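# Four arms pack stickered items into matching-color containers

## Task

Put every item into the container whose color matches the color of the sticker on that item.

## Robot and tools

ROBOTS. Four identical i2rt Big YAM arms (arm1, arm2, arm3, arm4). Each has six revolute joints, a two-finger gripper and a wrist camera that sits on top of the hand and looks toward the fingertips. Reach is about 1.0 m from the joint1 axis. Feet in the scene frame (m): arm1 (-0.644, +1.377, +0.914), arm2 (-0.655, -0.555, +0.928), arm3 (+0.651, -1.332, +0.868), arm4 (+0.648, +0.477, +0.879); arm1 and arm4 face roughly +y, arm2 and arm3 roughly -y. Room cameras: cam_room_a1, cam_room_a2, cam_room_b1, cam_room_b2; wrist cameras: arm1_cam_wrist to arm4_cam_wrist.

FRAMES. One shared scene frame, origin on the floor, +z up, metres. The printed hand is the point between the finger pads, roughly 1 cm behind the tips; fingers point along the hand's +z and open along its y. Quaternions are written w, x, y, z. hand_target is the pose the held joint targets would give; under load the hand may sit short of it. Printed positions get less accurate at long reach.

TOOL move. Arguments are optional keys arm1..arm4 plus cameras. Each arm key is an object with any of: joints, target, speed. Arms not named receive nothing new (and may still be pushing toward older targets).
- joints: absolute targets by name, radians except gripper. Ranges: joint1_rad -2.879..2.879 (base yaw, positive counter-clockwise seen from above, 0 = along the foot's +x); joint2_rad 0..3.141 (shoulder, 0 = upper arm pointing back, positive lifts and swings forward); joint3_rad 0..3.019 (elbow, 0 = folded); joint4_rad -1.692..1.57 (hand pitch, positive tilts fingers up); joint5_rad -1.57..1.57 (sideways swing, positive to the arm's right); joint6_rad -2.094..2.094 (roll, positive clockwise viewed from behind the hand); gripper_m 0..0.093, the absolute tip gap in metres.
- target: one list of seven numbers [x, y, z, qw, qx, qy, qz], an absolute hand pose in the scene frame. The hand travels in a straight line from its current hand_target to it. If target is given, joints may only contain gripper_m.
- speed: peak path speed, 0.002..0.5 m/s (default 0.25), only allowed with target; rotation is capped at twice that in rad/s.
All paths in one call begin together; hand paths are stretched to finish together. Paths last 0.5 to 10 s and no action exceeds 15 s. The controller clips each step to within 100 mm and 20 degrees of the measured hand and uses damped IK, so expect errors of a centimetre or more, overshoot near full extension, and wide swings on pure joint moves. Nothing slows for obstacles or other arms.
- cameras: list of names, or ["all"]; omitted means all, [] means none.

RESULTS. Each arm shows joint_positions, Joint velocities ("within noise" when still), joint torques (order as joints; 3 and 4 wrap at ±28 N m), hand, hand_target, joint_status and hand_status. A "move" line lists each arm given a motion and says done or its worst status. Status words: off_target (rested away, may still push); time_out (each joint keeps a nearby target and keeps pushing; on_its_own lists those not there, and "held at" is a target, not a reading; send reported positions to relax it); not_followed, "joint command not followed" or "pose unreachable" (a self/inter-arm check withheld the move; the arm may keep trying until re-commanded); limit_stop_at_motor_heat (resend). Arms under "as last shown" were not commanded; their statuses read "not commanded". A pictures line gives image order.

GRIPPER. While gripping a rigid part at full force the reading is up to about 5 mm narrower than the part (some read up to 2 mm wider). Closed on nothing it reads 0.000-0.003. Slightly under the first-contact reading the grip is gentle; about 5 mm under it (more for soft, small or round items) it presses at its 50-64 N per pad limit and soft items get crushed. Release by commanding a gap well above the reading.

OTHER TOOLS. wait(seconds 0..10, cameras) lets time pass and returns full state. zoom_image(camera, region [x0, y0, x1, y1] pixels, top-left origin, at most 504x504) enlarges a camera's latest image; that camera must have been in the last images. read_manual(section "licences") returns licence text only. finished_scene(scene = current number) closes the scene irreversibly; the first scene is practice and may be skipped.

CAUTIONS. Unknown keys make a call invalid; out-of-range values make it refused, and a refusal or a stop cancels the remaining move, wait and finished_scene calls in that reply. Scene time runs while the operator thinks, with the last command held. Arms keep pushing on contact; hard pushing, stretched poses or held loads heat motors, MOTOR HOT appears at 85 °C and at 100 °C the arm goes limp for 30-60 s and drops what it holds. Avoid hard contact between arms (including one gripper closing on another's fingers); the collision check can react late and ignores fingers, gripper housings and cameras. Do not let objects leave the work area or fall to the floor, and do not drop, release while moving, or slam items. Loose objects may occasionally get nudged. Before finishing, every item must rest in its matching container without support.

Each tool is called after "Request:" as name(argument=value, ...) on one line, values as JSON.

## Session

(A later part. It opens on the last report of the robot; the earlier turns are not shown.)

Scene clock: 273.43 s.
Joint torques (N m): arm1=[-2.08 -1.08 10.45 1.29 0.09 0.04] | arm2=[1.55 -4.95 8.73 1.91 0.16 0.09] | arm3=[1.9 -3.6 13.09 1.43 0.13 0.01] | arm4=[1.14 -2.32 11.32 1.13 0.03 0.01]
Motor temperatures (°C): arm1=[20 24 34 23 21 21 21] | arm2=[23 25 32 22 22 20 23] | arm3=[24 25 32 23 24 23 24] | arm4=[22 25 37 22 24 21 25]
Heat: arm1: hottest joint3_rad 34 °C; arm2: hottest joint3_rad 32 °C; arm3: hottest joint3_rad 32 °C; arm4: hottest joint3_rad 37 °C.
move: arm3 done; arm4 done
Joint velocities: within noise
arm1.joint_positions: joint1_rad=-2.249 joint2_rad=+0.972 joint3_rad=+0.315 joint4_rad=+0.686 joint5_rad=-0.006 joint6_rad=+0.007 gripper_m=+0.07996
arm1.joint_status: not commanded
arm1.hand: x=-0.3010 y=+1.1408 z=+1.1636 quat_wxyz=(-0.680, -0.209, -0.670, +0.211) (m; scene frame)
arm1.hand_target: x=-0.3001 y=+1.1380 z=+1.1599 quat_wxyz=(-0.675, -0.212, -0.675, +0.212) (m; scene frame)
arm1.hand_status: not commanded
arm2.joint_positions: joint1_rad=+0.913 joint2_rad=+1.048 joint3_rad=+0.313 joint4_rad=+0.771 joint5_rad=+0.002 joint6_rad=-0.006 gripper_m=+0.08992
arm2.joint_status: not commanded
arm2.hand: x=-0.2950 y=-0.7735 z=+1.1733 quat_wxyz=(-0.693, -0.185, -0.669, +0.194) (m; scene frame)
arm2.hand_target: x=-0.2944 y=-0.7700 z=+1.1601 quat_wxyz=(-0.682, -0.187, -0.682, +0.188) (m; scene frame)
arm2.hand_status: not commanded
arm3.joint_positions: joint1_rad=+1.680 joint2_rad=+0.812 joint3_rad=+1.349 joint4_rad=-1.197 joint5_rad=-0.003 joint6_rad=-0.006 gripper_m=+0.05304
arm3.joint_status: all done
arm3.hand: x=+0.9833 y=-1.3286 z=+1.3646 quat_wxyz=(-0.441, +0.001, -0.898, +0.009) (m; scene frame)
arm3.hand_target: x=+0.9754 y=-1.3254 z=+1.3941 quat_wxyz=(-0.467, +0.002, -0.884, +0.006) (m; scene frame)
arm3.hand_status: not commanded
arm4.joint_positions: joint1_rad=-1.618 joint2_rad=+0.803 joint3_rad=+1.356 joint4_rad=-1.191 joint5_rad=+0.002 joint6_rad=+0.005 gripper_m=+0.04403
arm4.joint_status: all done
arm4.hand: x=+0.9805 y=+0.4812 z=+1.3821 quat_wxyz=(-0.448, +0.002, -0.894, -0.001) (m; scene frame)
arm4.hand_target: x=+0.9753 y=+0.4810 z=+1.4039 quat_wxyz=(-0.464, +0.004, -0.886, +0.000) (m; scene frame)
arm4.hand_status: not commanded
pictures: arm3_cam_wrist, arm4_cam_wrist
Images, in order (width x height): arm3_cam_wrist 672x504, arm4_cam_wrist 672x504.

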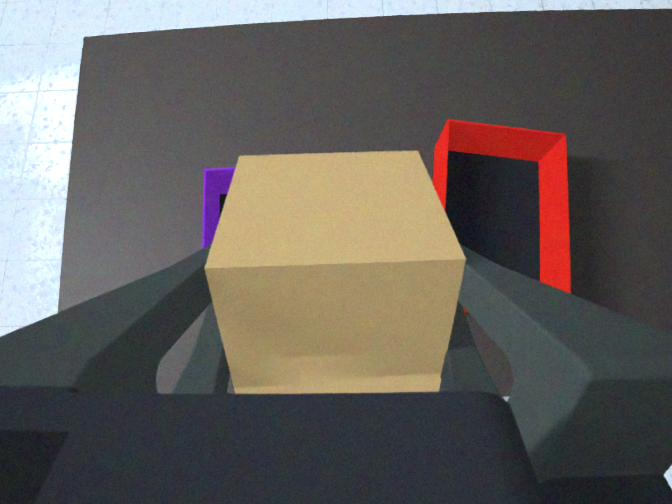

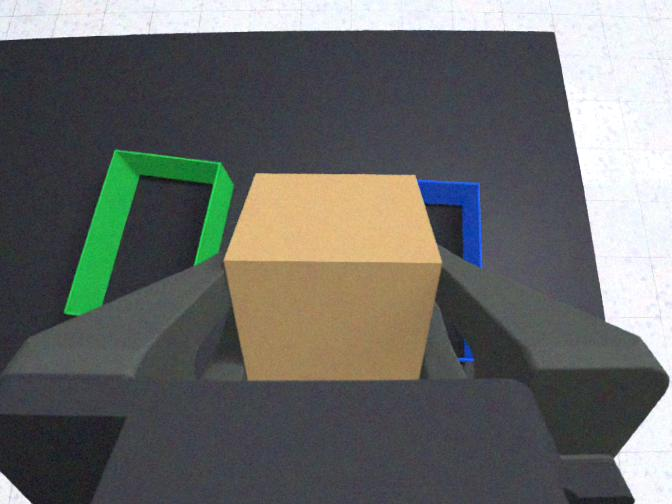

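Request:
move(arm3={"target":[1.171,-1.285,1.03,0.0,0.7337,-0.6794,0.0],"speed":0.3}, arm4={"target":[1.095,0.355,1.02,0.0,-0.0349,-0.9994,0.0],"speed":0.3}, cameras=["arm3_cam_wrist","arm4_cam_wrist"])

Scene clock: 313.47 s.
Joint torques (N m): arm1=[-1.96 -0.97 10.41 1.46 0.08 0.06] | arm2=[1.55 -4.89 8.72 1.95 0.15 0.09] | arm3=[1.73 -18.08 12.49 -0.58 0.02 -0.14] | arm4=[0.03 -14.51 11.17 -0.49 0.19 -0.1]
Motor temperatures (°C): arm1=[20 24 34 23 21 21 21] | arm2=[23 25 32 22 22 20 23] | arm3=[24 25 33 23 24 23 24] | arm4=[22 24 37 22 24 21 26]
Heat: arm1: hottest joint3_rad 34 °C; arm2: hottest joint3_rad 32 °C; arm3: hottest joint3_rad 33 °C; arm4: hottest joint3_rad 37 °C.
move: arm3 off_target; arm4 off_target
Joint velocities: within noise
arm1, arm2: as last shown
arm3.joint_positions: joint1_rad=+1.762 joint2_rad=+1.732 joint3_rad=+1.451 joint4_rad=-1.337 joint5_rad=-0.016 joint6_rad=-1.557 gripper_m=+0.05304
arm3.joint_status: not commanded
arm3.hand: x=+1.1543 y=-1.2917 z=+1.0092 quat_wxyz=(+0.017, +0.727, -0.687, -0.017) (m; scene frame)
arm3.hand_target: x=+1.1698 y=-1.2851 z=+1.0301 quat_wxyz=(+0.000, +0.734, -0.680, +0.000) (m; scene frame)
arm3.hand_status: off_target (0.027 m and 3.0 deg from the pose sent, 0.386 m and 104.7 deg at the start)
arm4.joint_positions: joint1_rad=-1.890 joint2_rad=+1.588 joint3_rad=+1.228 joint4_rad=-1.239 joint5_rad=-0.008 joint6_rad=-0.185 gripper_m=+0.04403
arm4.joint_status: not commanded
arm4.hand: x=+1.0799 y=+0.3627 z=+1.0050 quat_wxyz=(+0.016, -0.039, -0.999, -0.005) (m; scene frame)
arm4.hand_target: x=+1.0943 y=+0.3552 z=+1.0202 quat_wxyz=(+0.000, -0.035, -0.999, +0.000) (m; scene frame)
arm4.hand_status: off_target (0.023 m and 1.9 deg from the pose sent, 0.400 m and 53.3 deg at the start)
pictures: arm3_cam_wrist, arm4_cam_wrist
Images, in order (width x height): arm3_cam_wrist 672x504, arm4_cam_wrist 672x504.

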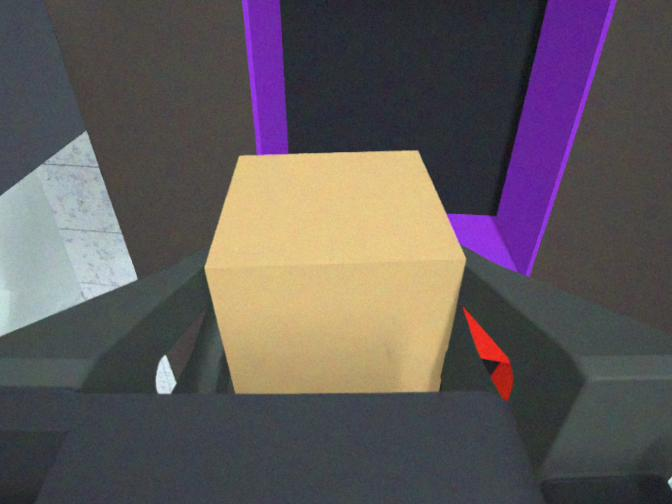

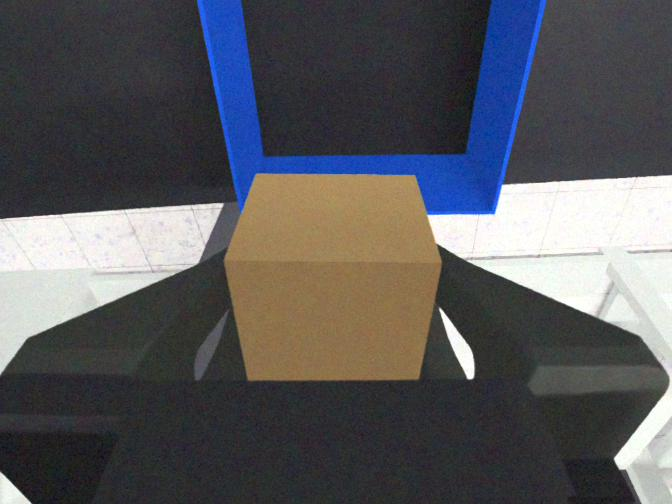

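Request:
move(arm3={"target":[1.202,-1.280,0.955,-0.017,0.7312,-0.6818,0.017],"speed":0.2}, arm4={"target":[1.111,0.336,0.93,-0.01745,-0.0262,-0.9995,0.0005],"speed":0.2}, cameras=["arm3_cam_wrist","arm4_cam_wrist"])

Scene clock: 362.00 s.
Joint torques (N m): arm1=[-1.61 -0.73 10.37 1.39 0.06 0.02] | arm2=[1.44 -4.95 8.73 1.95 0.16 0.08] | arm3=[2.02 -19.78 7.9 0.31 0.03 0.01] | arm4=[0.32 -16.03 7.65 0.46 -0.06 -0.09]
Motor temperatures (°C): arm1=[20 24 34 23 21 21 21] | arm2=[23 25 32 22 22 20 23] | arm3=[24 26 32 23 24 23 25] | arm4=[22 25 37 22 24 21 27]
Heat: arm1: hottest joint3_rad 34 °C; arm2: hottest joint3_rad 32 °C; arm3: hottest joint3_rad 32 °C; arm4: hottest joint3_rad 37 °C.
move: arm3 done; arm4 done
Joint velocities: within noise
arm1, arm2: as last shown
arm3.joint_positions: joint1_rad=+1.766 joint2_rad=+1.845 joint3_rad=+1.451 joint4_rad=-1.144 joint5_rad=-0.014 joint6_rad=-1.558 gripper_m=+0.05305
arm3.joint_status: not commanded
arm3.hand: x=+1.1996 y=-1.2878 z=+0.9518 quat_wxyz=(-0.012, +0.729, -0.685, +0.011) (m; scene frame)
arm3.hand_target: x=+1.2019 y=-1.2799 z=+0.9550 quat_wxyz=(-0.017, +0.731, -0.682, +0.017) (m; scene frame)
arm3.hand_status: done (0.009 m and 1.0 deg from the pose sent, 0.073 m and 5.5 deg at the start)
arm4.joint_positions: joint1_rad=-1.922 joint2_rad=+1.723 joint3_rad=+1.176 joint4_rad=-1.006 joint5_rad=-0.010 joint6_rad=-0.233 gripper_m=+0.04403
arm4.joint_status: not commanded
arm4.hand: x=+1.1050 y=+0.3399 z=+0.9276 quat_wxyz=(-0.008, -0.031, -0.999, -0.001) (m; scene frame)
arm4.hand_target: x=+1.1109 y=+0.3360 z=+0.9300 quat_wxyz=(-0.017, -0.026, -1.000, +0.001) (m; scene frame)
arm4.hand_status: done (0.008 m and 1.3 deg from the pose sent, 0.085 m and 4.1 deg at the start)
pictures: arm3_cam_wrist, arm4_cam_wrist
Images, in order (width x height): arm3_cam_wrist 672x504, arm4_cam_wrist 672x504.

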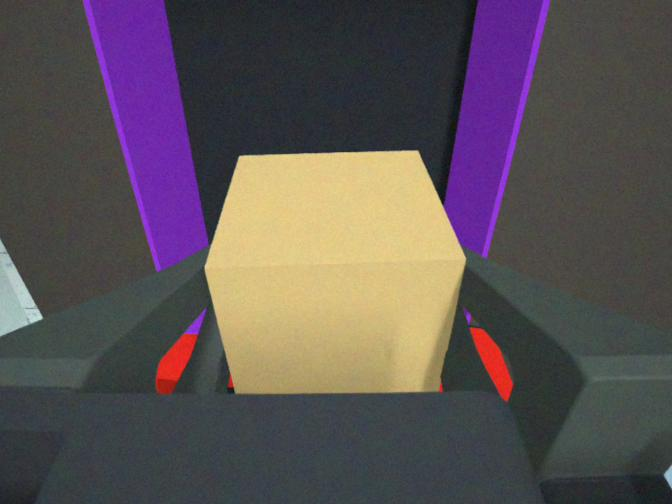

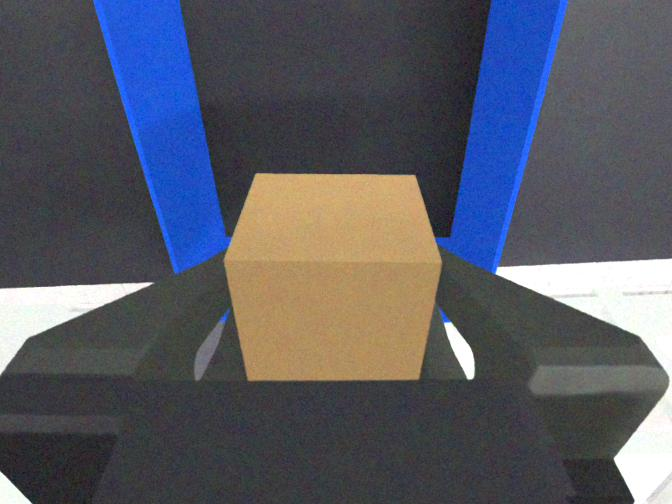

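Request:
move(arm3={"target":[1.197,-1.279,0.875,-0.010,0.7312,-0.6820,0.010],"speed":0.2}, arm4={"target":[1.108,0.337,0.86,-0.01745,-0.0242,-0.9995,0.0004],"speed":0.2}, cameras=["arm3_cam_wrist","arm4_cam_wrist"])

Request:
move(arm3={"target":[1.197,-1.279,0.825,-0.010,0.7312,-0.6820,0.010],"speed":0.12}, arm4={"target":[1.108,0.337,0.805,-0.01745,-0.0242,-0.9995,0.0004],"speed":0.12}, cameras=["arm3_cam_wrist","arm4_cam_wrist"])

Scene clock: 386.93 s.
Joint torques (N m): arm1=[-2.37 -1.14 10.51 1.33 0.09 0.01] | arm2=[1.55 -4.89 8.75 1.92 0.15 0.09] | arm3=[2.02 -20.72 7.39 0.24 -0.02 0.03] | arm4=[0.5 -16.5 6.71 0.49 -0.05 -0.08]
Motor temperatures (°C): arm1=[20 24 34 23 21 21 21] | arm2=[23 25 32 22 22 20 23] | arm3=[24 26 31 23 24 23 25] | arm4=[22 24 35 22 24 21 27]
Heat: arm1: hottest joint3_rad 34 °C; arm2: hottest joint3_rad 32 °C; arm3: hottest joint3_rad 31 °C; arm4: hottest joint3_rad 35 °C.
move: arm3 off_target; arm4 done
Joint velocities: within noise
arm1, arm2: as last shown
arm3.joint_positions: joint1_rad=+1.770 joint2_rad=+1.945 joint3_rad=+1.361 joint4_rad=-0.979 joint5_rad=-0.014 joint6_rad=-1.555 gripper_m=+0.05305
arm3.joint_status: not commanded
arm3.hand: x=+1.1931 y=-1.2871 z=+0.8694 quat_wxyz=(-0.003, +0.729, -0.685, +0.003) (m; scene frame)
arm3.hand_target: x=+1.1970 y=-1.2791 z=+0.8751 quat_wxyz=(-0.010, +0.731, -0.682, +0.010) (m; scene frame)
arm3.hand_status: off_target (0.011 m and 1.2 deg from the pose sent, 0.077 m and 0.5 deg at the start)
arm4.joint_positions: joint1_rad=-1.922 joint2_rad=+1.825 joint3_rad=+1.103 joint4_rad=-0.828 joint5_rad=-0.010 joint6_rad=-0.237 gripper_m=+0.04403
arm4.joint_status: not commanded
arm4.hand: x=+1.1023 y=+0.3404 z=+0.8594 quat_wxyz=(-0.009, -0.029, -1.000, +0.000) (m; scene frame)
arm4.hand_target: x=+1.1080 y=+0.3370 z=+0.8600 quat_wxyz=(-0.017, -0.024, -1.000, +0.001) (m; scene frame)
arm4.hand_status: done (0.007 m and 1.1 deg from the pose sent, 0.068 m and 1.4 deg at the start)
pictures: arm3_cam_wrist, arm4_cam_wrist
Images, in order (width x height): arm3_cam_wrist 672x504, arm4_cam_wrist 672x504.

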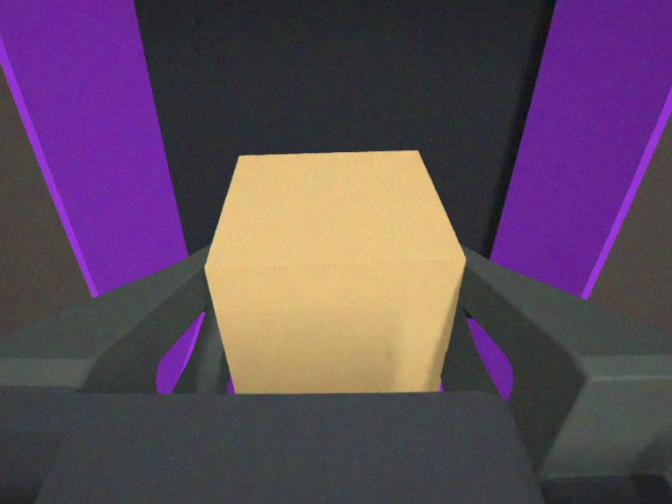

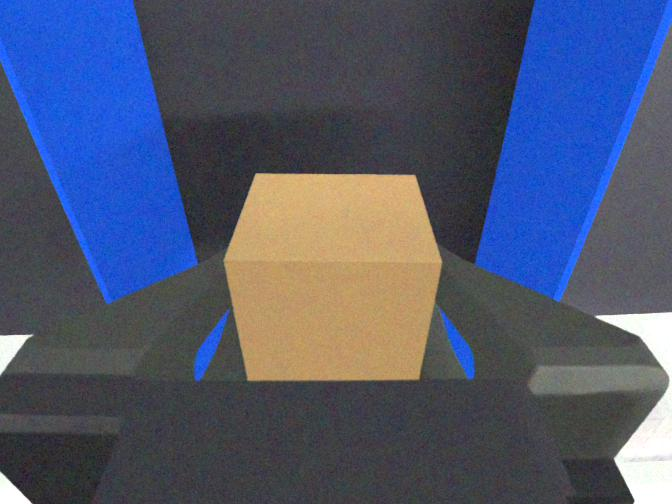

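Scene clock: 388.10 s.
Joint torques (N m): arm1=[-2.2 -1.2 10.25 1.37 0.08 0] | arm2=[1.55 -5.01 8.76 1.89 0.15 0.09] | arm3=[2.02 -20.31 6.57 0.25 0 0.03] | arm4=[0.67 -16.67 5.82 0.5 -0.08 -0.07]
Motor temperatures (°C): arm1=[20 24 34 23 21 21 21] | arm2=[23 25 32 22 22 20 23] | arm3=[24 26 31 23 24 23 25] | arm4=[22 24 35 22 24 21 27]
Heat: arm1: hottest joint3_rad 34 °C; arm2: hottest joint3_rad 32 °C; arm3: hottest joint3_rad 31 °C; arm4: hottest joint3_rad 35 °C.
move: arm3 done; arm4 done
Joint velocities: within noise
arm1, arm2: as last shown
arm3.joint_positions: joint1_rad=+1.771 joint2_rad=+2.012 joint3_rad=+1.331 joint4_rad=-0.870 joint5_rad=-0.014 joint6_rad=-1.554 gripper_m=+0.05305
arm3.joint_status: not commanded
arm3.hand: x=+1.1956 y=-1.2871 z=+0.8253 quat_wxyz=(-0.007, +0.729, -0.685, +0.007) (m; scene frame)
arm3.hand_target: x=+1.1970 y=-1.2791 z=+0.8251 quat_wxyz=(-0.010, +0.731, -0.682, +0.010) (m; scene frame)
arm3.hand_status: done (0.008 m and 0.7 deg from the pose sent, 0.045 m and 1.3 deg at the start)
arm4.joint_positions: joint1_rad=-1.922 joint2_rad=+1.925 joint3_rad=+1.080 joint4_rad=-0.696 joint5_rad=-0.010 joint6_rad=-0.237 gripper_m=+0.04403
arm4.joint_status: not commanded
arm4.hand: x=+1.1048 y=+0.3394 z=+0.8081 quat_wxyz=(-0.013, -0.029, -0.999, +0.001) (m; scene frame)
arm4.hand_target: x=+1.1079 y=+0.3370 z=+0.8051 quat_wxyz=(-0.017, -0.024, -1.000, +0.000) (m; scene frame)
arm4.hand_status: done (0.005 m and 0.7 deg from the pose sent, 0.055 m and 1.1 deg at the start)
pictures: arm3_cam_wrist, arm4_cam_wrist
Images, in order (width x height): arm3_cam_wrist 672x504, arm4_cam_wrist 672x504.

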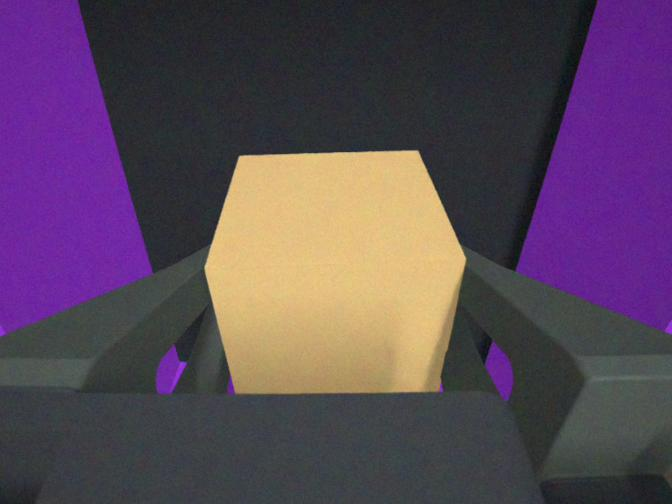

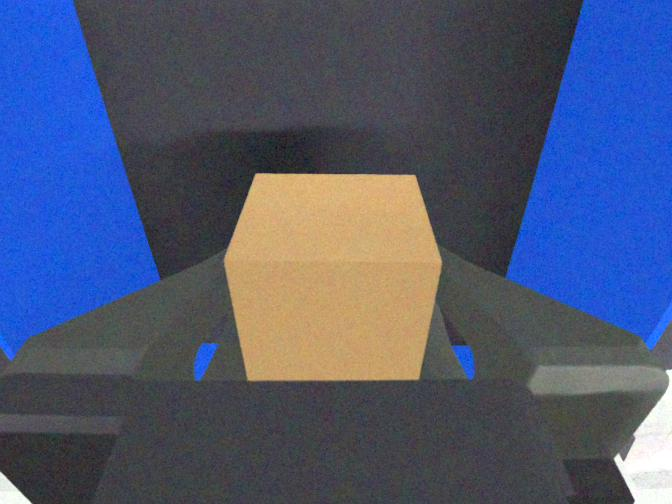

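Request:
move(arm3={"target":[1.197,-1.279,0.795,-0.010,0.7312,-0.6820,0.010],"speed":0.08}, arm4={"target":[1.108,0.337,0.775,-0.01745,-0.0242,-0.9995,0.0004],"speed":0.08}, cameras=[])

Request:
move(arm3={"target":[1.197,-1.279,0.783,-0.010,0.7312,-0.6820,0.010],"speed":0.06}, arm4={"target":[1.108,0.337,0.763,-0.01745,-0.0242,-0.9995,0.0004],"speed":0.06}, cameras=["arm3_cam_wrist","arm4_cam_wrist"])

Scene clock: 395.73 s.
Joint torques (N m): arm1=[-2.14 -1.44 10.4 1.26 0.12 0.01] | arm2=[1.55 -4.84 8.73 1.96 0.14 0.09] | arm3=[2.02 -19.84 6.12 0.31 0 0.02] | arm4=[0.21 -16.73 5.11 0.46 -0.06 -0.07]
Motor temperatures (°C): arm1=[20 24 34 23 21 21 21] | arm2=[23 25 32 22 22 20 23] | arm3=[24 26 31 23 24 23 25] | arm4=[22 25 35 22 24 21 27]
Heat: arm1: hottest joint3_rad 34 °C; arm2: hottest joint3_rad 32 °C; arm3: hottest joint3_rad 31 °C; arm4: hottest joint3_rad 35 °C.
move: arm3 done; arm4 done
Joint velocities: within noise
arm1, arm2: as last shown
arm3.joint_positions: joint1_rad=+1.771 joint2_rad=+2.058 joint3_rad=+1.320 joint4_rad=-0.807 joint5_rad=-0.014 joint6_rad=-1.553 gripper_m=+0.05305
arm3.joint_status: not commanded
arm3.hand: x=+1.1973 y=-1.2869 z=+0.7983 quat_wxyz=(-0.010, +0.729, -0.685, +0.009) (m; scene frame)
arm3.hand_target: x=+1.1969 y=-1.2791 z=+0.7950 quat_wxyz=(-0.010, +0.731, -0.682, +0.010) (m; scene frame)
arm3.hand_status: done (0.009 m and 0.4 deg from the pose sent, 0.031 m and 0.7 deg at the start)
arm4.joint_positions: joint1_rad=-1.922 joint2_rad=+1.981 joint3_rad=+1.078 joint4_rad=-0.626 joint5_rad=-0.010 joint6_rad=-0.237 gripper_m=+0.04403
arm4.joint_status: not commanded
arm4.hand: x=+1.1088 y=+0.3380 z=+0.7825 quat_wxyz=(-0.019, -0.029, -0.999, +0.003) (m; scene frame)
arm4.hand_target: x=+1.1079 y=+0.3370 z=+0.7752 quat_wxyz=(-0.017, -0.024, -1.000, +0.000) (m; scene frame)
arm4.hand_status: done (0.008 m and 0.6 deg from the pose sent, 0.033 m and 0.7 deg at the start)
pictures: none
No camera images: "cameras" was empty.

Scene clock: 396.70 s.
Joint torques (N m): arm1=[-2.61 -0.97 10.36 1.2 0.1 0.04] | arm2=[1.55 -4.89 8.75 1.91 0.15 0.09] | arm3=[1.96 -19.55 5.75 0.36 0.01 0.02] | arm4=[0.38 -16.15 4.92 0.39 -0.05 -0.1]
Motor temperatures (°C): arm1=[20 24 34 23 21 21 21] | arm2=[23 25 32 22 22 20 23] | arm3=[24 26 31 23 24 23 25] | arm4=[22 25 35 22 24 21 27]
Heat: arm1: hottest joint3_rad 34 °C; arm2: hottest joint3_rad 32 °C; arm3: hottest joint3_rad 31 °C; arm4: hottest joint3_rad 35 °C.
move: arm3 off_target; arm4 done
Joint velocities: within noise
arm1, arm2: as last shown
arm3.joint_positions: joint1_rad=+1.772 joint2_rad=+2.073 joint3_rad=+1.320 joint4_rad=-0.783 joint5_rad=-0.014 joint6_rad=-1.553 gripper_m=+0.05305
arm3.joint_status: not commanded
arm3.hand: x=+1.2001 y=-1.2866 z=+0.7904 quat_wxyz=(-0.013, +0.729, -0.684, +0.012) (m; scene frame)
arm3.hand_target: x=+1.1969 y=-1.2790 z=+0.7832 quat_wxyz=(-0.010, +0.731, -0.682, +0.010) (m; scene frame)
arm3.hand_status: off_target (0.011 m and 0.6 deg from the pose sent, 0.017 m and 0.4 deg at the start)
arm4.joint_positions: joint1_rad=-1.922 joint2_rad=+2.003 joint3_rad=+1.078 joint4_rad=-0.600 joint5_rad=-0.010 joint6_rad=-0.237 gripper_m=+0.04403
arm4.joint_status: not commanded
arm4.hand: x=+1.1103 y=+0.3375 z=+0.7727 quat_wxyz=(-0.021, -0.029, -0.999, +0.003) (m; scene frame)
arm4.hand_target: x=+1.1078 y=+0.3371 z=+0.7632 quat_wxyz=(-0.017, -0.024, -1.000, +0.000) (m; scene frame)
arm4.hand_status: done (0.010 m and 0.8 deg from the pose sent, 0.019 m and 0.6 deg at the start)
pictures: arm3_cam_wrist, arm4_cam_wrist
Images, in order (width x height): arm3_cam_wrist 672x504, arm4_cam_wrist 672x504.

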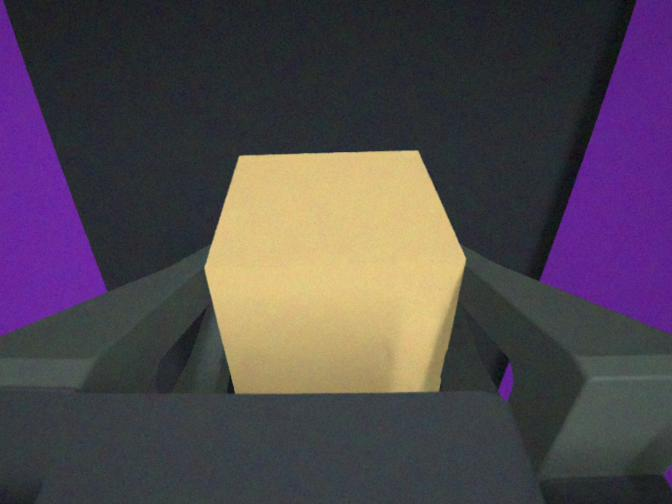

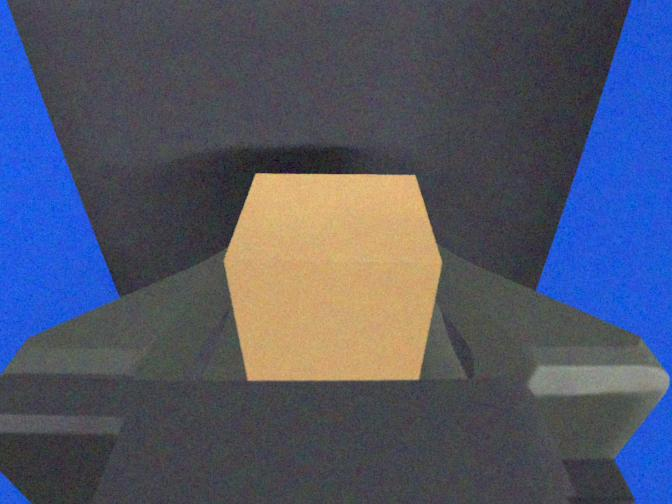

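Request:
move(arm3={"target":[1.195,-1.279,0.773,-0.010,0.7312,-0.6820,0.010],"speed":0.05}, arm4={"target":[1.106,0.337,0.751,-0.01745,-0.0242,-0.9995,0.0004],"speed":0.05}, cameras=["arm3_cam_wrist","arm4_cam_wrist"])

Scene clock: 404.63 s.
Joint torques (N m): arm1=[-2.2 -1.26 10.52 1.35 0.06 0.04] | arm2=[1.61 -4.84 8.75 1.92 0.15 0.1] | arm3=[2.02 -19.43 5.74 0.35 0 0.03] | arm4=[0.03 -16.21 4.78 0.55 -0.08 -0.1]
Motor temperatures (°C): arm1=[20 24 34 23 21 21 21] | arm2=[23 25 32 22 22 20 23] | arm3=[24 26 30 23 24 23 25] | arm4=[22 25 35 22 24 21 27]
Heat: arm1: hottest joint3_rad 34 °C; arm2: hottest joint3_rad 32 °C; arm3: hottest joint3_rad 30 °C; arm4: hottest joint3_rad 35 °C.
move: arm3 off_target; arm4 done
Joint velocities: within noise
arm1, arm2: as last shown
arm3.joint_positions: joint1_rad=+1.772 joint2_rad=+2.088 joint3_rad=+1.310 joint4_rad=-0.760 joint5_rad=-0.014 joint6_rad=-1.552 gripper_m=+0.05305
arm3.joint_status: not commanded
arm3.hand: x=+1.1976 y=-1.2867 z=+0.7799 quat_wxyz=(-0.012, +0.729, -0.685, +0.011) (m; scene frame)
arm3.hand_target: x=+1.1948 y=-1.2792 z=+0.7731 quat_wxyz=(-0.010, +0.731, -0.682, +0.010) (m; scene frame)
arm3.hand_status: off_target (0.011 m and 0.5 deg from the pose sent, 0.020 m and 0.6 deg at the start)
arm4.joint_positions: joint1_rad=-1.922 joint2_rad=+2.027 joint3_rad=+1.072 joint4_rad=-0.570 joint5_rad=-0.010 joint6_rad=-0.237 gripper_m=+0.04403
arm4.joint_status: not commanded
arm4.hand: x=+1.1084 y=+0.3380 z=+0.7606 quat_wxyz=(-0.021, -0.029, -0.999, +0.003) (m; scene frame)
arm4.hand_target: x=+1.1058 y=+0.3371 z=+0.7512 quat_wxyz=(-0.017, -0.024, -1.000, +0.000) (m; scene frame)
arm4.hand_status: done (0.010 m and 0.8 deg from the pose sent, 0.022 m and 0.8 deg at the start)
pictures: arm3_cam_wrist, arm4_cam_wrist
Images, in order (width x height): arm3_cam_wrist 672x504, arm4_cam_wrist 672x504.

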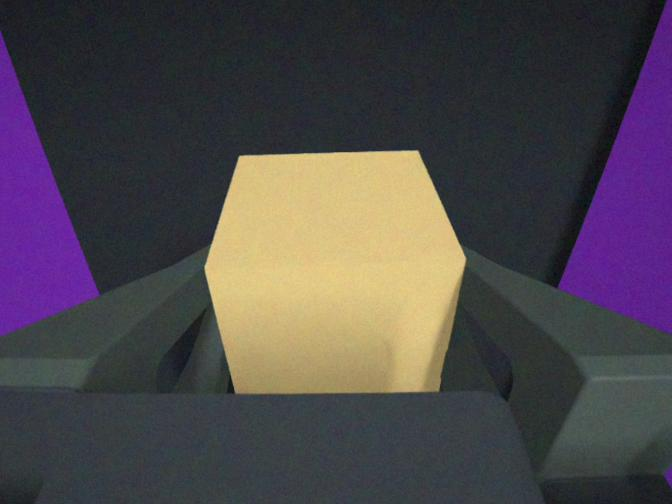

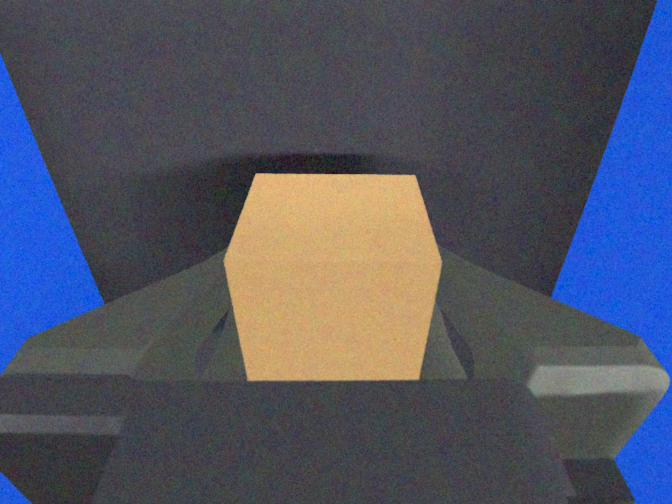

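Request:
move(arm3={"target":[1.193,-1.279,0.763,-0.010,0.7312,-0.6820,0.010],"speed":0.05}, arm4={"target":[1.104,0.337,0.741,-0.01745,-0.0242,-0.9995,0.0004],"speed":0.05}, cameras=["arm3_cam_wrist","arm4_cam_wrist"])

Scene clock: 408.23 s.
Joint torques (N m): arm1=[-1.79 -0.67 10.45 1.29 0.11 0.04] | arm2=[1.55 -4.89 8.77 1.94 0.15 0.09] | arm3=[2.14 -19.6 5.59 0.32 0 0.02] | arm4=[0.62 -16.26 4.55 0.55 -0.04 -0.09]
Motor temperatures (°C): arm1=[20 24 34 23 21 21 21] | arm2=[23 25 32 22 22 20 23] | arm3=[24 26 30 23 24 23 25] | arm4=[22 25 34 22 24 21 27]
Heat: arm1: hottest joint3_rad 34 °C; arm2: hottest joint3_rad 32 °C; arm3: hottest joint3_rad 30 °C; arm4: hottest joint3_rad 34 °C.
move: arm3 off_target; arm4 off_target
Joint velocities: within noise
arm1.joint_positions: joint1_rad=-2.249 joint2_rad=+0.972 joint3_rad=+0.315 joint4_rad=+0.686 joint5_rad=-0.006 joint6_rad=+0.007 gripper_m=+0.07996
arm1.joint_status: not commanded
arm1.hand: x=-0.3010 y=+1.1408 z=+1.1636 quat_wxyz=(-0.680, -0.209, -0.670, +0.211) (m; scene frame)
arm1.hand_target: x=-0.3001 y=+1.1380 z=+1.1599 quat_wxyz=(-0.675, -0.212, -0.675, +0.212) (m; scene frame)
arm1.hand_status: not commanded
arm2.joint_positions: joint1_rad=+0.913 joint2_rad=+1.048 joint3_rad=+0.313 joint4_rad=+0.771 joint5_rad=+0.002 joint6_rad=-0.006 gripper_m=+0.08992
arm2.joint_status: not commanded
arm2.hand: x=-0.2950 y=-0.7735 z=+1.1733 quat_wxyz=(-0.693, -0.185, -0.669, +0.194) (m; scene frame)
arm2.hand_target: x=-0.2944 y=-0.7700 z=+1.1601 quat_wxyz=(-0.682, -0.187, -0.682, +0.188) (m; scene frame)
arm2.hand_status: not commanded
arm3.joint_positions: joint1_rad=+1.773 joint2_rad=+2.103 joint3_rad=+1.302 joint4_rad=-0.737 joint5_rad=-0.014 joint6_rad=-1.551 gripper_m=+0.05305
arm3.joint_status: not commanded
arm3.hand: x=+1.1958 y=-1.2866 z=+0.7699 quat_wxyz=(-0.012, +0.729, -0.685, +0.011) (m; scene frame)
arm3.hand_target: x=+1.1928 y=-1.2791 z=+0.7631 quat_wxyz=(-0.010, +0.731, -0.682, +0.010) (m; scene frame)
arm3.hand_status: off_target (0.011 m and 0.5 deg from the pose sent, 0.019 m and 0.5 deg at the start)
arm4.joint_positions: joint1_rad=-1.922 joint2_rad=+2.046 joint3_rad=+1.068 joint4_rad=-0.545 joint5_rad=-0.010 joint6_rad=-0.238 gripper_m=+0.04403
arm4.joint_status: not commanded
arm4.hand: x=+1.1072 y=+0.3384 z=+0.7510 quat_wxyz=(-0.022, -0.028, -0.999, +0.003) (m; scene frame)
arm4.hand_target: x=+1.1038 y=+0.3371 z=+0.7412 quat_wxyz=(-0.017, -0.024, -1.000, +0.000) (m; scene frame)
arm4.hand_status: off_target (0.011 m and 0.8 deg from the pose sent, 0.020 m and 0.8 deg at the start)
pictures: arm3_cam_wrist, arm4_cam_wrist
Images, in order (width x height): arm3_cam_wrist 672x504, arm4_cam_wrist 672x504.

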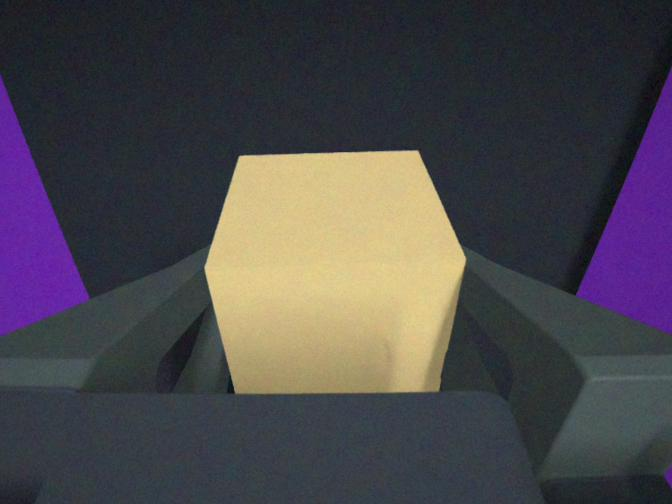

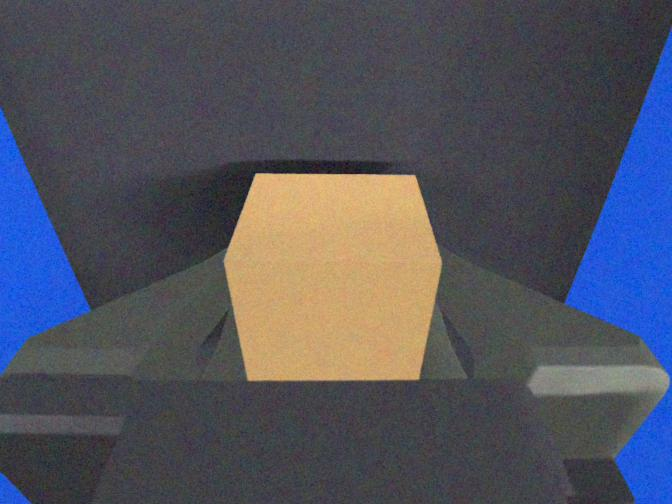

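Request:
move(arm3={"target":[1.191,-1.279,0.753,-0.010,0.7312,-0.6820,0.010],"speed":0.05}, arm4={"target":[1.102,0.337,0.731,-0.01745,-0.0242,-0.9995,0.0004],"speed":0.05}, cameras=["arm3_cam_wrist","arm4_cam_wrist"])

Scene clock: 417.47 s.
Joint torques (N m): arm1=[-2.2 -1.08 10.48 1.39 0.08 0.04] | arm2=[1.44 -4.84 8.72 1.94 0.14 0.09] | arm3=[2.08 -18.61 5.16 0.39 -0.02 0.03] | arm4=[0.03 -16.21 4.36 0.42 -0.07 -0.11]
Motor temperatures (°C): arm1=[20 24 34 23 21 21 21] | arm2=[23 25 32 22 22 20 23] | arm3=[24 27 30 23 24 23 25] | arm4=[22 25 34 22 24 21 27]
Heat: arm1: hottest joint3_rad 34 °C; arm2: hottest joint3_rad 32 °C; arm3: hottest joint3_rad 30 °C; arm4: hottest joint3_rad 34 °C.
move: arm3 off_target; arm4 off_target
Joint velocities: within noise
arm1, arm2: as last shown
arm3.joint_positions: joint1_rad=+1.774 joint2_rad=+2.109 joint3_rad=+1.299 joint4_rad=-0.714 joint5_rad=-0.013 joint6_rad=-1.551 gripper_m=+0.05305
arm3.joint_status: not commanded
arm3.hand: x=+1.1978 y=-1.2862 z=+0.7658 quat_wxyz=(-0.017, +0.729, -0.684, +0.016) (m; scene frame)
arm3.hand_target: x=+1.1908 y=-1.2792 z=+0.7533 quat_wxyz=(-0.010, +0.731, -0.682, +0.010) (m; scene frame)
arm3.hand_status: off_target (0.016 m and 1.1 deg from the pose sent, 0.019 m and 0.5 deg at the start)
arm4.joint_positions: joint1_rad=-1.922 joint2_rad=+2.066 joint3_rad=+1.064 joint4_rad=-0.520 joint5_rad=-0.010 joint6_rad=-0.239 gripper_m=+0.04403
arm4.joint_status: not commanded
arm4.hand: x=+1.1058 y=+0.3387 z=+0.7412 quat_wxyz=(-0.022, -0.028, -0.999, +0.003) (m; scene frame)
arm4.hand_target: x=+1.1019 y=+0.3370 z=+0.7313 quat_wxyz=(-0.018, -0.024, -1.000, +0.001) (m; scene frame)
arm4.hand_status: off_target (0.011 m and 0.8 deg from the pose sent, 0.021 m and 0.8 deg at the start)
pictures: arm3_cam_wrist, arm4_cam_wrist
Images, in order (width x height): arm3_cam_wrist 672x504, arm4_cam_wrist 672x504.

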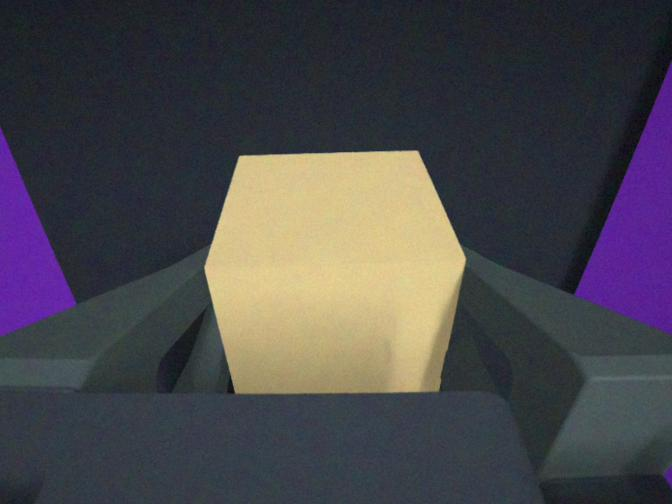

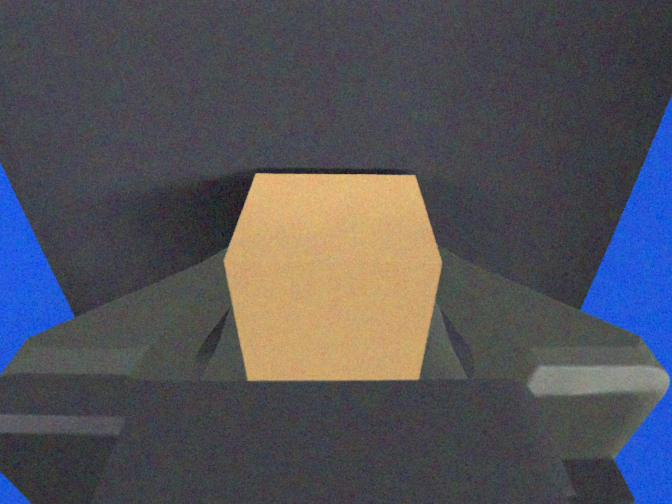

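Request:
move(arm3={"target":[1.193,-1.279,0.760,-0.010,0.7312,-0.6820,0.010],"speed":0.05}, arm4={"target":[1.100,0.337,0.721,-0.01745,-0.0242,-0.9995,0.0004],"speed":0.05}, cameras=["arm3_cam_wrist","arm4_cam_wrist"])

Scene clock: 422.67 s.
Joint torques (N m): arm1=[-2.55 -0.56 10.21 1.54 0.05 0.03] | arm2=[1.55 -4.95 8.76 1.91 0.15 0.09] | arm3=[1.96 -19.49 5.87 -0.28 -0.03 0.02] | arm4=[0.21 -15.27 4.19 0.75 -0.05 -0.08]
Motor temperatures (°C): arm1=[20 24 34 23 21 21 21] | arm2=[23 25 32 22 22 20 23] | arm3=[24 26 30 23 24 23 25] | arm4=[22 25 33 22 24 21 27]
Heat: arm1: hottest joint3_rad 34 °C; arm2: hottest joint3_rad 32 °C; arm3: hottest joint3_rad 30 °C; arm4: hottest joint3_rad 33 °C.
move: arm3 done; arm4 off_target
Joint velocities: within noise
arm1, arm2: as last shown
arm3.joint_positions: joint1_rad=+1.774 joint2_rad=+2.109 joint3_rad=+1.299 joint4_rad=-0.714 joint5_rad=-0.013 joint6_rad=-1.550 gripper_m=+0.05305
arm3.joint_status: not commanded
arm3.hand: x=+1.1978 y=-1.2862 z=+0.7658 quat_wxyz=(-0.017, +0.729, -0.685, +0.016) (m; scene frame)
arm3.hand_target: x=+1.1930 y=-1.2792 z=+0.7601 quat_wxyz=(-0.010, +0.731, -0.682, +0.010) (m; scene frame)
arm3.hand_status: done (0.010 m and 1.1 deg from the pose sent, 0.010 m and 1.1 deg at the start)
arm4.joint_positions: joint1_rad=-1.922 joint2_rad=+2.077 joint3_rad=+1.064 joint4_rad=-0.504 joint5_rad=-0.010 joint6_rad=-0.239 gripper_m=+0.04403
arm4.joint_status: not commanded
arm4.hand: x=+1.1069 y=+0.3384 z=+0.7366 quat_wxyz=(-0.025, -0.028, -0.999, +0.004) (m; scene frame)
arm4.hand_target: x=+1.0996 y=+0.3373 z=+0.7215 quat_wxyz=(-0.017, -0.024, -1.000, +0.000) (m; scene frame)
arm4.hand_status: off_target (0.017 m and 1.0 deg from the pose sent, 0.021 m and 0.7 deg at the start)
pictures: arm3_cam_wrist, arm4_cam_wrist
Images, in order (width x height): arm3_cam_wrist 672x504, arm4_cam_wrist 672x504.

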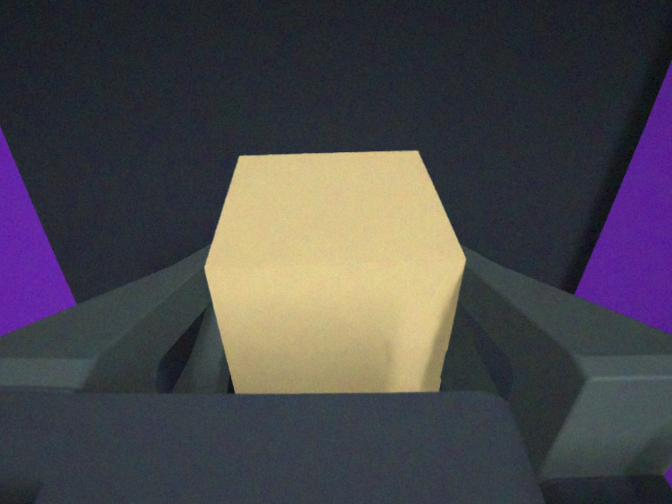

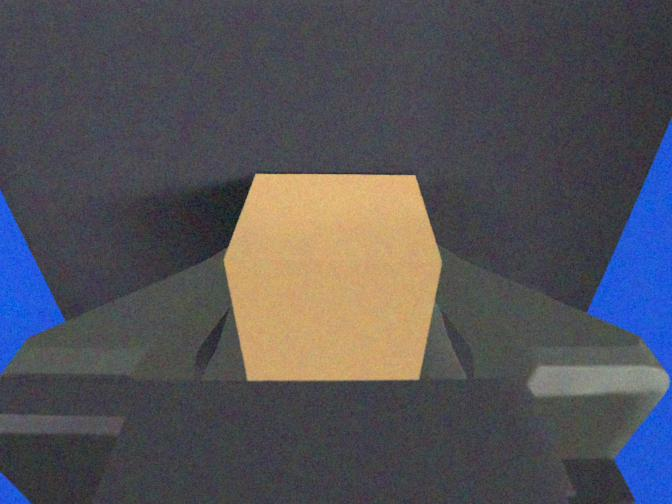

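Request:
move(arm3={"joints":{"gripper_m":0.08}}, arm4={"target":[1.102,0.337,0.729,-0.01745,-0.0242,-0.9995,0.0004],"speed":0.05}, cameras=["arm3_cam_wrist"])

Request:
move(arm3={"target":[1.193,-1.279,0.80,-0.010,0.7312,-0.6820,0.010],"speed":0.08}, arm4={"joints":{"gripper_m":0.07}}, cameras=["arm3_cam_wrist","arm4_cam_wrist"])

Scene clock: 430.27 s.
Joint torques (N m): arm1=[-2.14 -0.62 10.39 1.43 0.08 0.03] | arm2=[1.61 -4.95 8.75 1.91 0.16 0.09] | arm3=[2.02 -19.66 5.85 -0.32 -0.02 0.01] | arm4=[-0.15 -16.73 4.41 0.14 -0.08 -0.1]
Motor temperatures (°C): arm1=[20 24 34 23 21 21 21] | arm2=[23 25 32 22 22 20 23] | arm3=[24 26 29 23 24 23 25] | arm4=[22 25 32 22 24 21 27]
Heat: arm1: hottest joint3_rad 34 °C; arm2: hottest joint3_rad 32 °C; arm3: hottest joint3_rad 29 °C; arm4: hottest joint3_rad 32 °C.
move: arm3 done; arm4 done
Joint velocities: within noise
arm1, arm2: as last shown
arm3.joint_positions: joint1_rad=+1.774 joint2_rad=+2.109 joint3_rad=+1.299 joint4_rad=-0.714 joint5_rad=-0.013 joint6_rad=-1.550 gripper_m=+0.07996
arm3.joint_status: all done
arm3.hand: x=+1.1978 y=-1.2862 z=+0.7658 quat_wxyz=(-0.017, +0.729, -0.685, +0.016) (m; scene frame)
arm3.hand_target: x=+1.1930 y=-1.2792 z=+0.7601 quat_wxyz=(-0.010, +0.731, -0.682, +0.010) (m; scene frame)
arm3.hand_status: not commanded
arm4.joint_positions: joint1_rad=-1.922 joint2_rad=+2.077 joint3_rad=+1.064 joint4_rad=-0.504 joint5_rad=-0.010 joint6_rad=-0.239 gripper_m=+0.04403
arm4.joint_status: not commanded
arm4.hand: x=+1.1069 y=+0.3384 z=+0.7366 quat_wxyz=(-0.025, -0.028, -0.999, +0.004) (m; scene frame)
arm4.hand_target: x=+1.1019 y=+0.3371 z=+0.7291 quat_wxyz=(-0.018, -0.024, -1.000, +0.000) (m; scene frame)
arm4.hand_status: done (0.009 m and 1.0 deg from the pose sent, 0.009 m and 1.0 deg at the start)
pictures: arm3_cam_wrist
Images, in order (width x height): arm3_cam_wrist 672x504.

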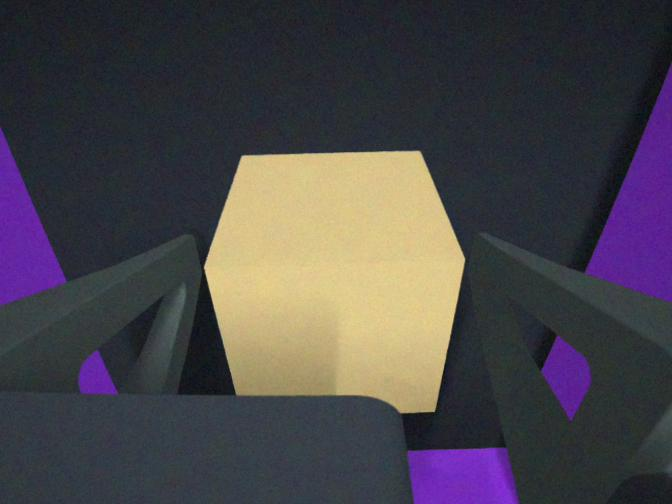

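Scene clock: 431.43 s.
Joint torques (N m): arm1=[-1.79 -0.85 10.32 1.37 0.05 0.03] | arm2=[1.49 -4.89 8.77 1.87 0.15 0.08] | arm3=[1.85 -20.89 6.83 -0.43 -0.02 0.01] | arm4=[0.09 -16.5 4.42 0.13 -0.1 -0.08]
Motor temperatures (°C): arm1=[20 24 34 23 21 21 21] | arm2=[23 25 32 22 22 20 23] | arm3=[24 26 29 23 24 23 25] | arm4=[22 25 32 22 24 21 27]
Heat: arm1: hottest joint3_rad 34 °C; arm2: hottest joint3_rad 32 °C; arm3: hottest joint3_rad 29 °C; arm4: hottest joint3_rad 32 °C.
move: arm3 done; arm4 done
Joint velocities: within noise
arm1, arm2: as last shown
arm3.joint_positions: joint1_rad=+1.774 joint2_rad=+2.054 joint3_rad=+1.299 joint4_rad=-0.794 joint5_rad=-0.013 joint6_rad=-1.550 gripper_m=+0.07996
arm3.joint_status: not commanded
arm3.hand: x=+1.1902 y=-1.2864 z=+0.7939 quat_wxyz=(-0.008, +0.729, -0.685, +0.007) (m; scene frame)
arm3.hand_target: x=+1.1930 y=-1.2790 z=+0.8000 quat_wxyz=(-0.010, +0.731, -0.682, +0.010) (m; scene frame)
arm3.hand_status: done (0.010 m and 0.6 deg from the pose sent, 0.035 m and 1.1 deg at the start)
arm4.joint_positions: joint1_rad=-1.922 joint2_rad=+2.077 joint3_rad=+1.064 joint4_rad=-0.504 joint5_rad=-0.010 joint6_rad=-0.240 gripper_m=+0.06992
arm4.joint_status: all done
arm4.hand: x=+1.1069 y=+0.3384 z=+0.7366 quat_wxyz=(-0.025, -0.027, -0.999, +0.004) (m; scene frame)
arm4.hand_target: x=+1.1019 y=+0.3371 z=+0.7291 quat_wxyz=(-0.018, -0.024, -1.000, +0.000) (m; scene frame)
arm4.hand_status: not commanded
pictures: arm3_cam_wrist, arm4_cam_wrist
Images, in order (width x height): arm3_cam_wrist 672x504, arm4_cam_wrist 672x504.

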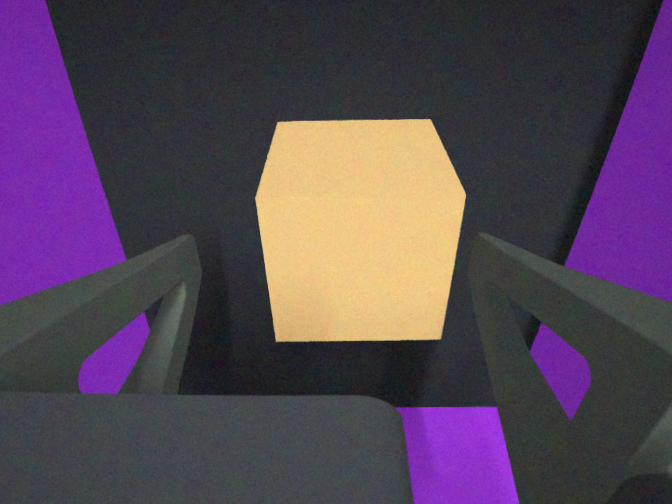

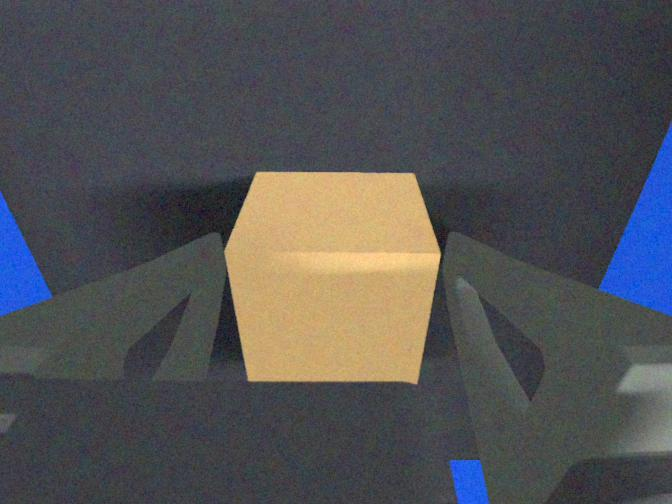

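Both released. Lift straight up.

Request:
move(arm3={"target":[1.193,-1.279,0.95,-0.010,0.7312,-0.6820,0.010],"speed":0.2}, arm4={"target":[1.105,0.337,0.93,-0.01745,-0.0242,-0.9995,0.0004],"speed":0.15}, cameras=["arm3_cam_wrist","arm4_cam_wrist"])

Scene clock: 436.10 s.
Joint torques (N m): arm1=[-2.08 -0.62 10.39 1.4 0.11 0.01] | arm2=[1.38 -4.89 8.77 1.95 0.15 0.09] | arm3=[1.67 -19.72 11.14 -0.5 -0.04 -0.03] | arm4=[0.32 -16.32 9.29 -0.39 -0.03 -0.07]
Motor temperatures (°C): arm1=[20 24 34 23 21 21 21] | arm2=[23 25 32 22 22 20 23] | arm3=[24 26 29 23 24 23 25] | arm4=[22 25 32 22 24 21 27]
Heat: arm1: hottest joint3_rad 34 °C; arm2: hottest joint3_rad 32 °C; arm3: hottest joint3_rad 29 °C; arm4: hottest joint3_rad 32 °C.
move: arm3 off_target; arm4 off_target
Joint velocities: within noise
arm1, arm2: as last shown
arm3.joint_positions: joint1_rad=+1.774 joint2_rad=+1.841 joint3_rad=+1.386 joint4_rad=-1.130 joint5_rad=-0.013 joint6_rad=-1.550 gripper_m=+0.07996
arm3.joint_status: not commanded
arm3.hand: x=+1.1770 y=-1.2856 z=+0.9314 quat_wxyz=(+0.005, +0.728, -0.685, -0.004) (m; scene frame)
arm3.hand_target: x=+1.1921 y=-1.2791 z=+0.9502 quat_wxyz=(-0.010, +0.731, -0.682, +0.010) (m; scene frame)
arm3.hand_status: off_target (0.025 m and 2.5 deg from the pose sent, 0.156 m and 0.6 deg at the start)
arm4.joint_positions: joint1_rad=-1.922 joint2_rad=+1.714 joint3_rad=+1.131 joint4_rad=-0.979 joint5_rad=-0.010 joint6_rad=-0.240 gripper_m=+0.06992
arm4.joint_status: not commanded
arm4.hand: x=+1.0925 y=+0.3437 z=+0.9169 quat_wxyz=(-0.003, -0.028, -1.000, -0.002) (m; scene frame)
arm4.hand_target: x=+1.1045 y=+0.3371 z=+0.9301 quat_wxyz=(-0.018, -0.024, -1.000, +0.001) (m; scene frame)
arm4.hand_status: off_target (0.019 m and 1.7 deg from the pose sent, 0.193 m and 1.0 deg at the start)
pictures: arm3_cam_wrist, arm4_cam_wrist
Images, in order (width x height): arm3_cam_wrist 672x504, arm4_cam_wrist 672x504.

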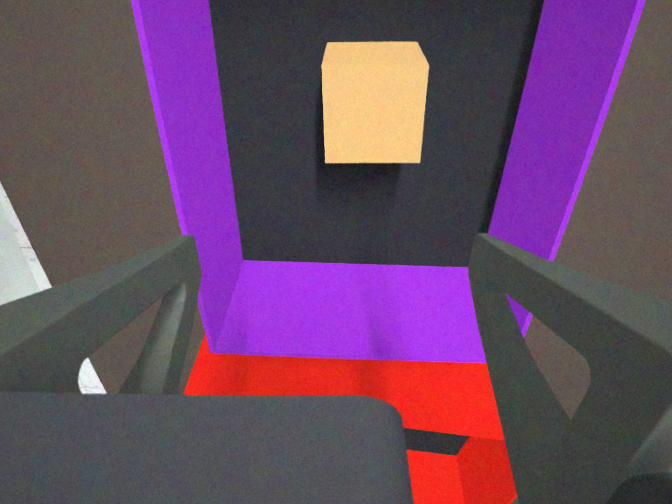

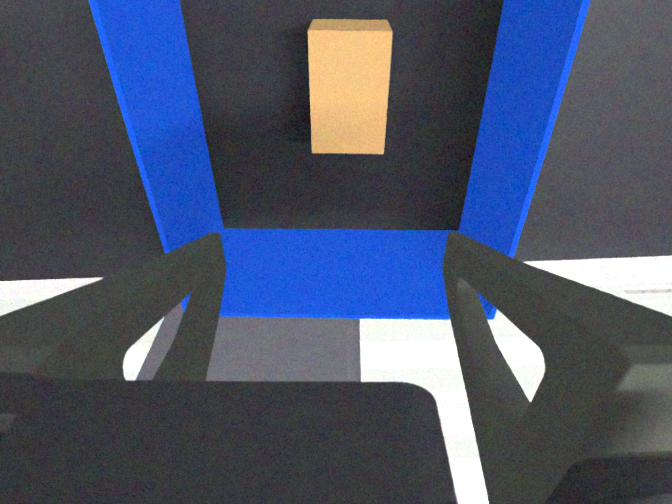

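Request:
finished_scene(scene=2)

The scene is finished: the task was done.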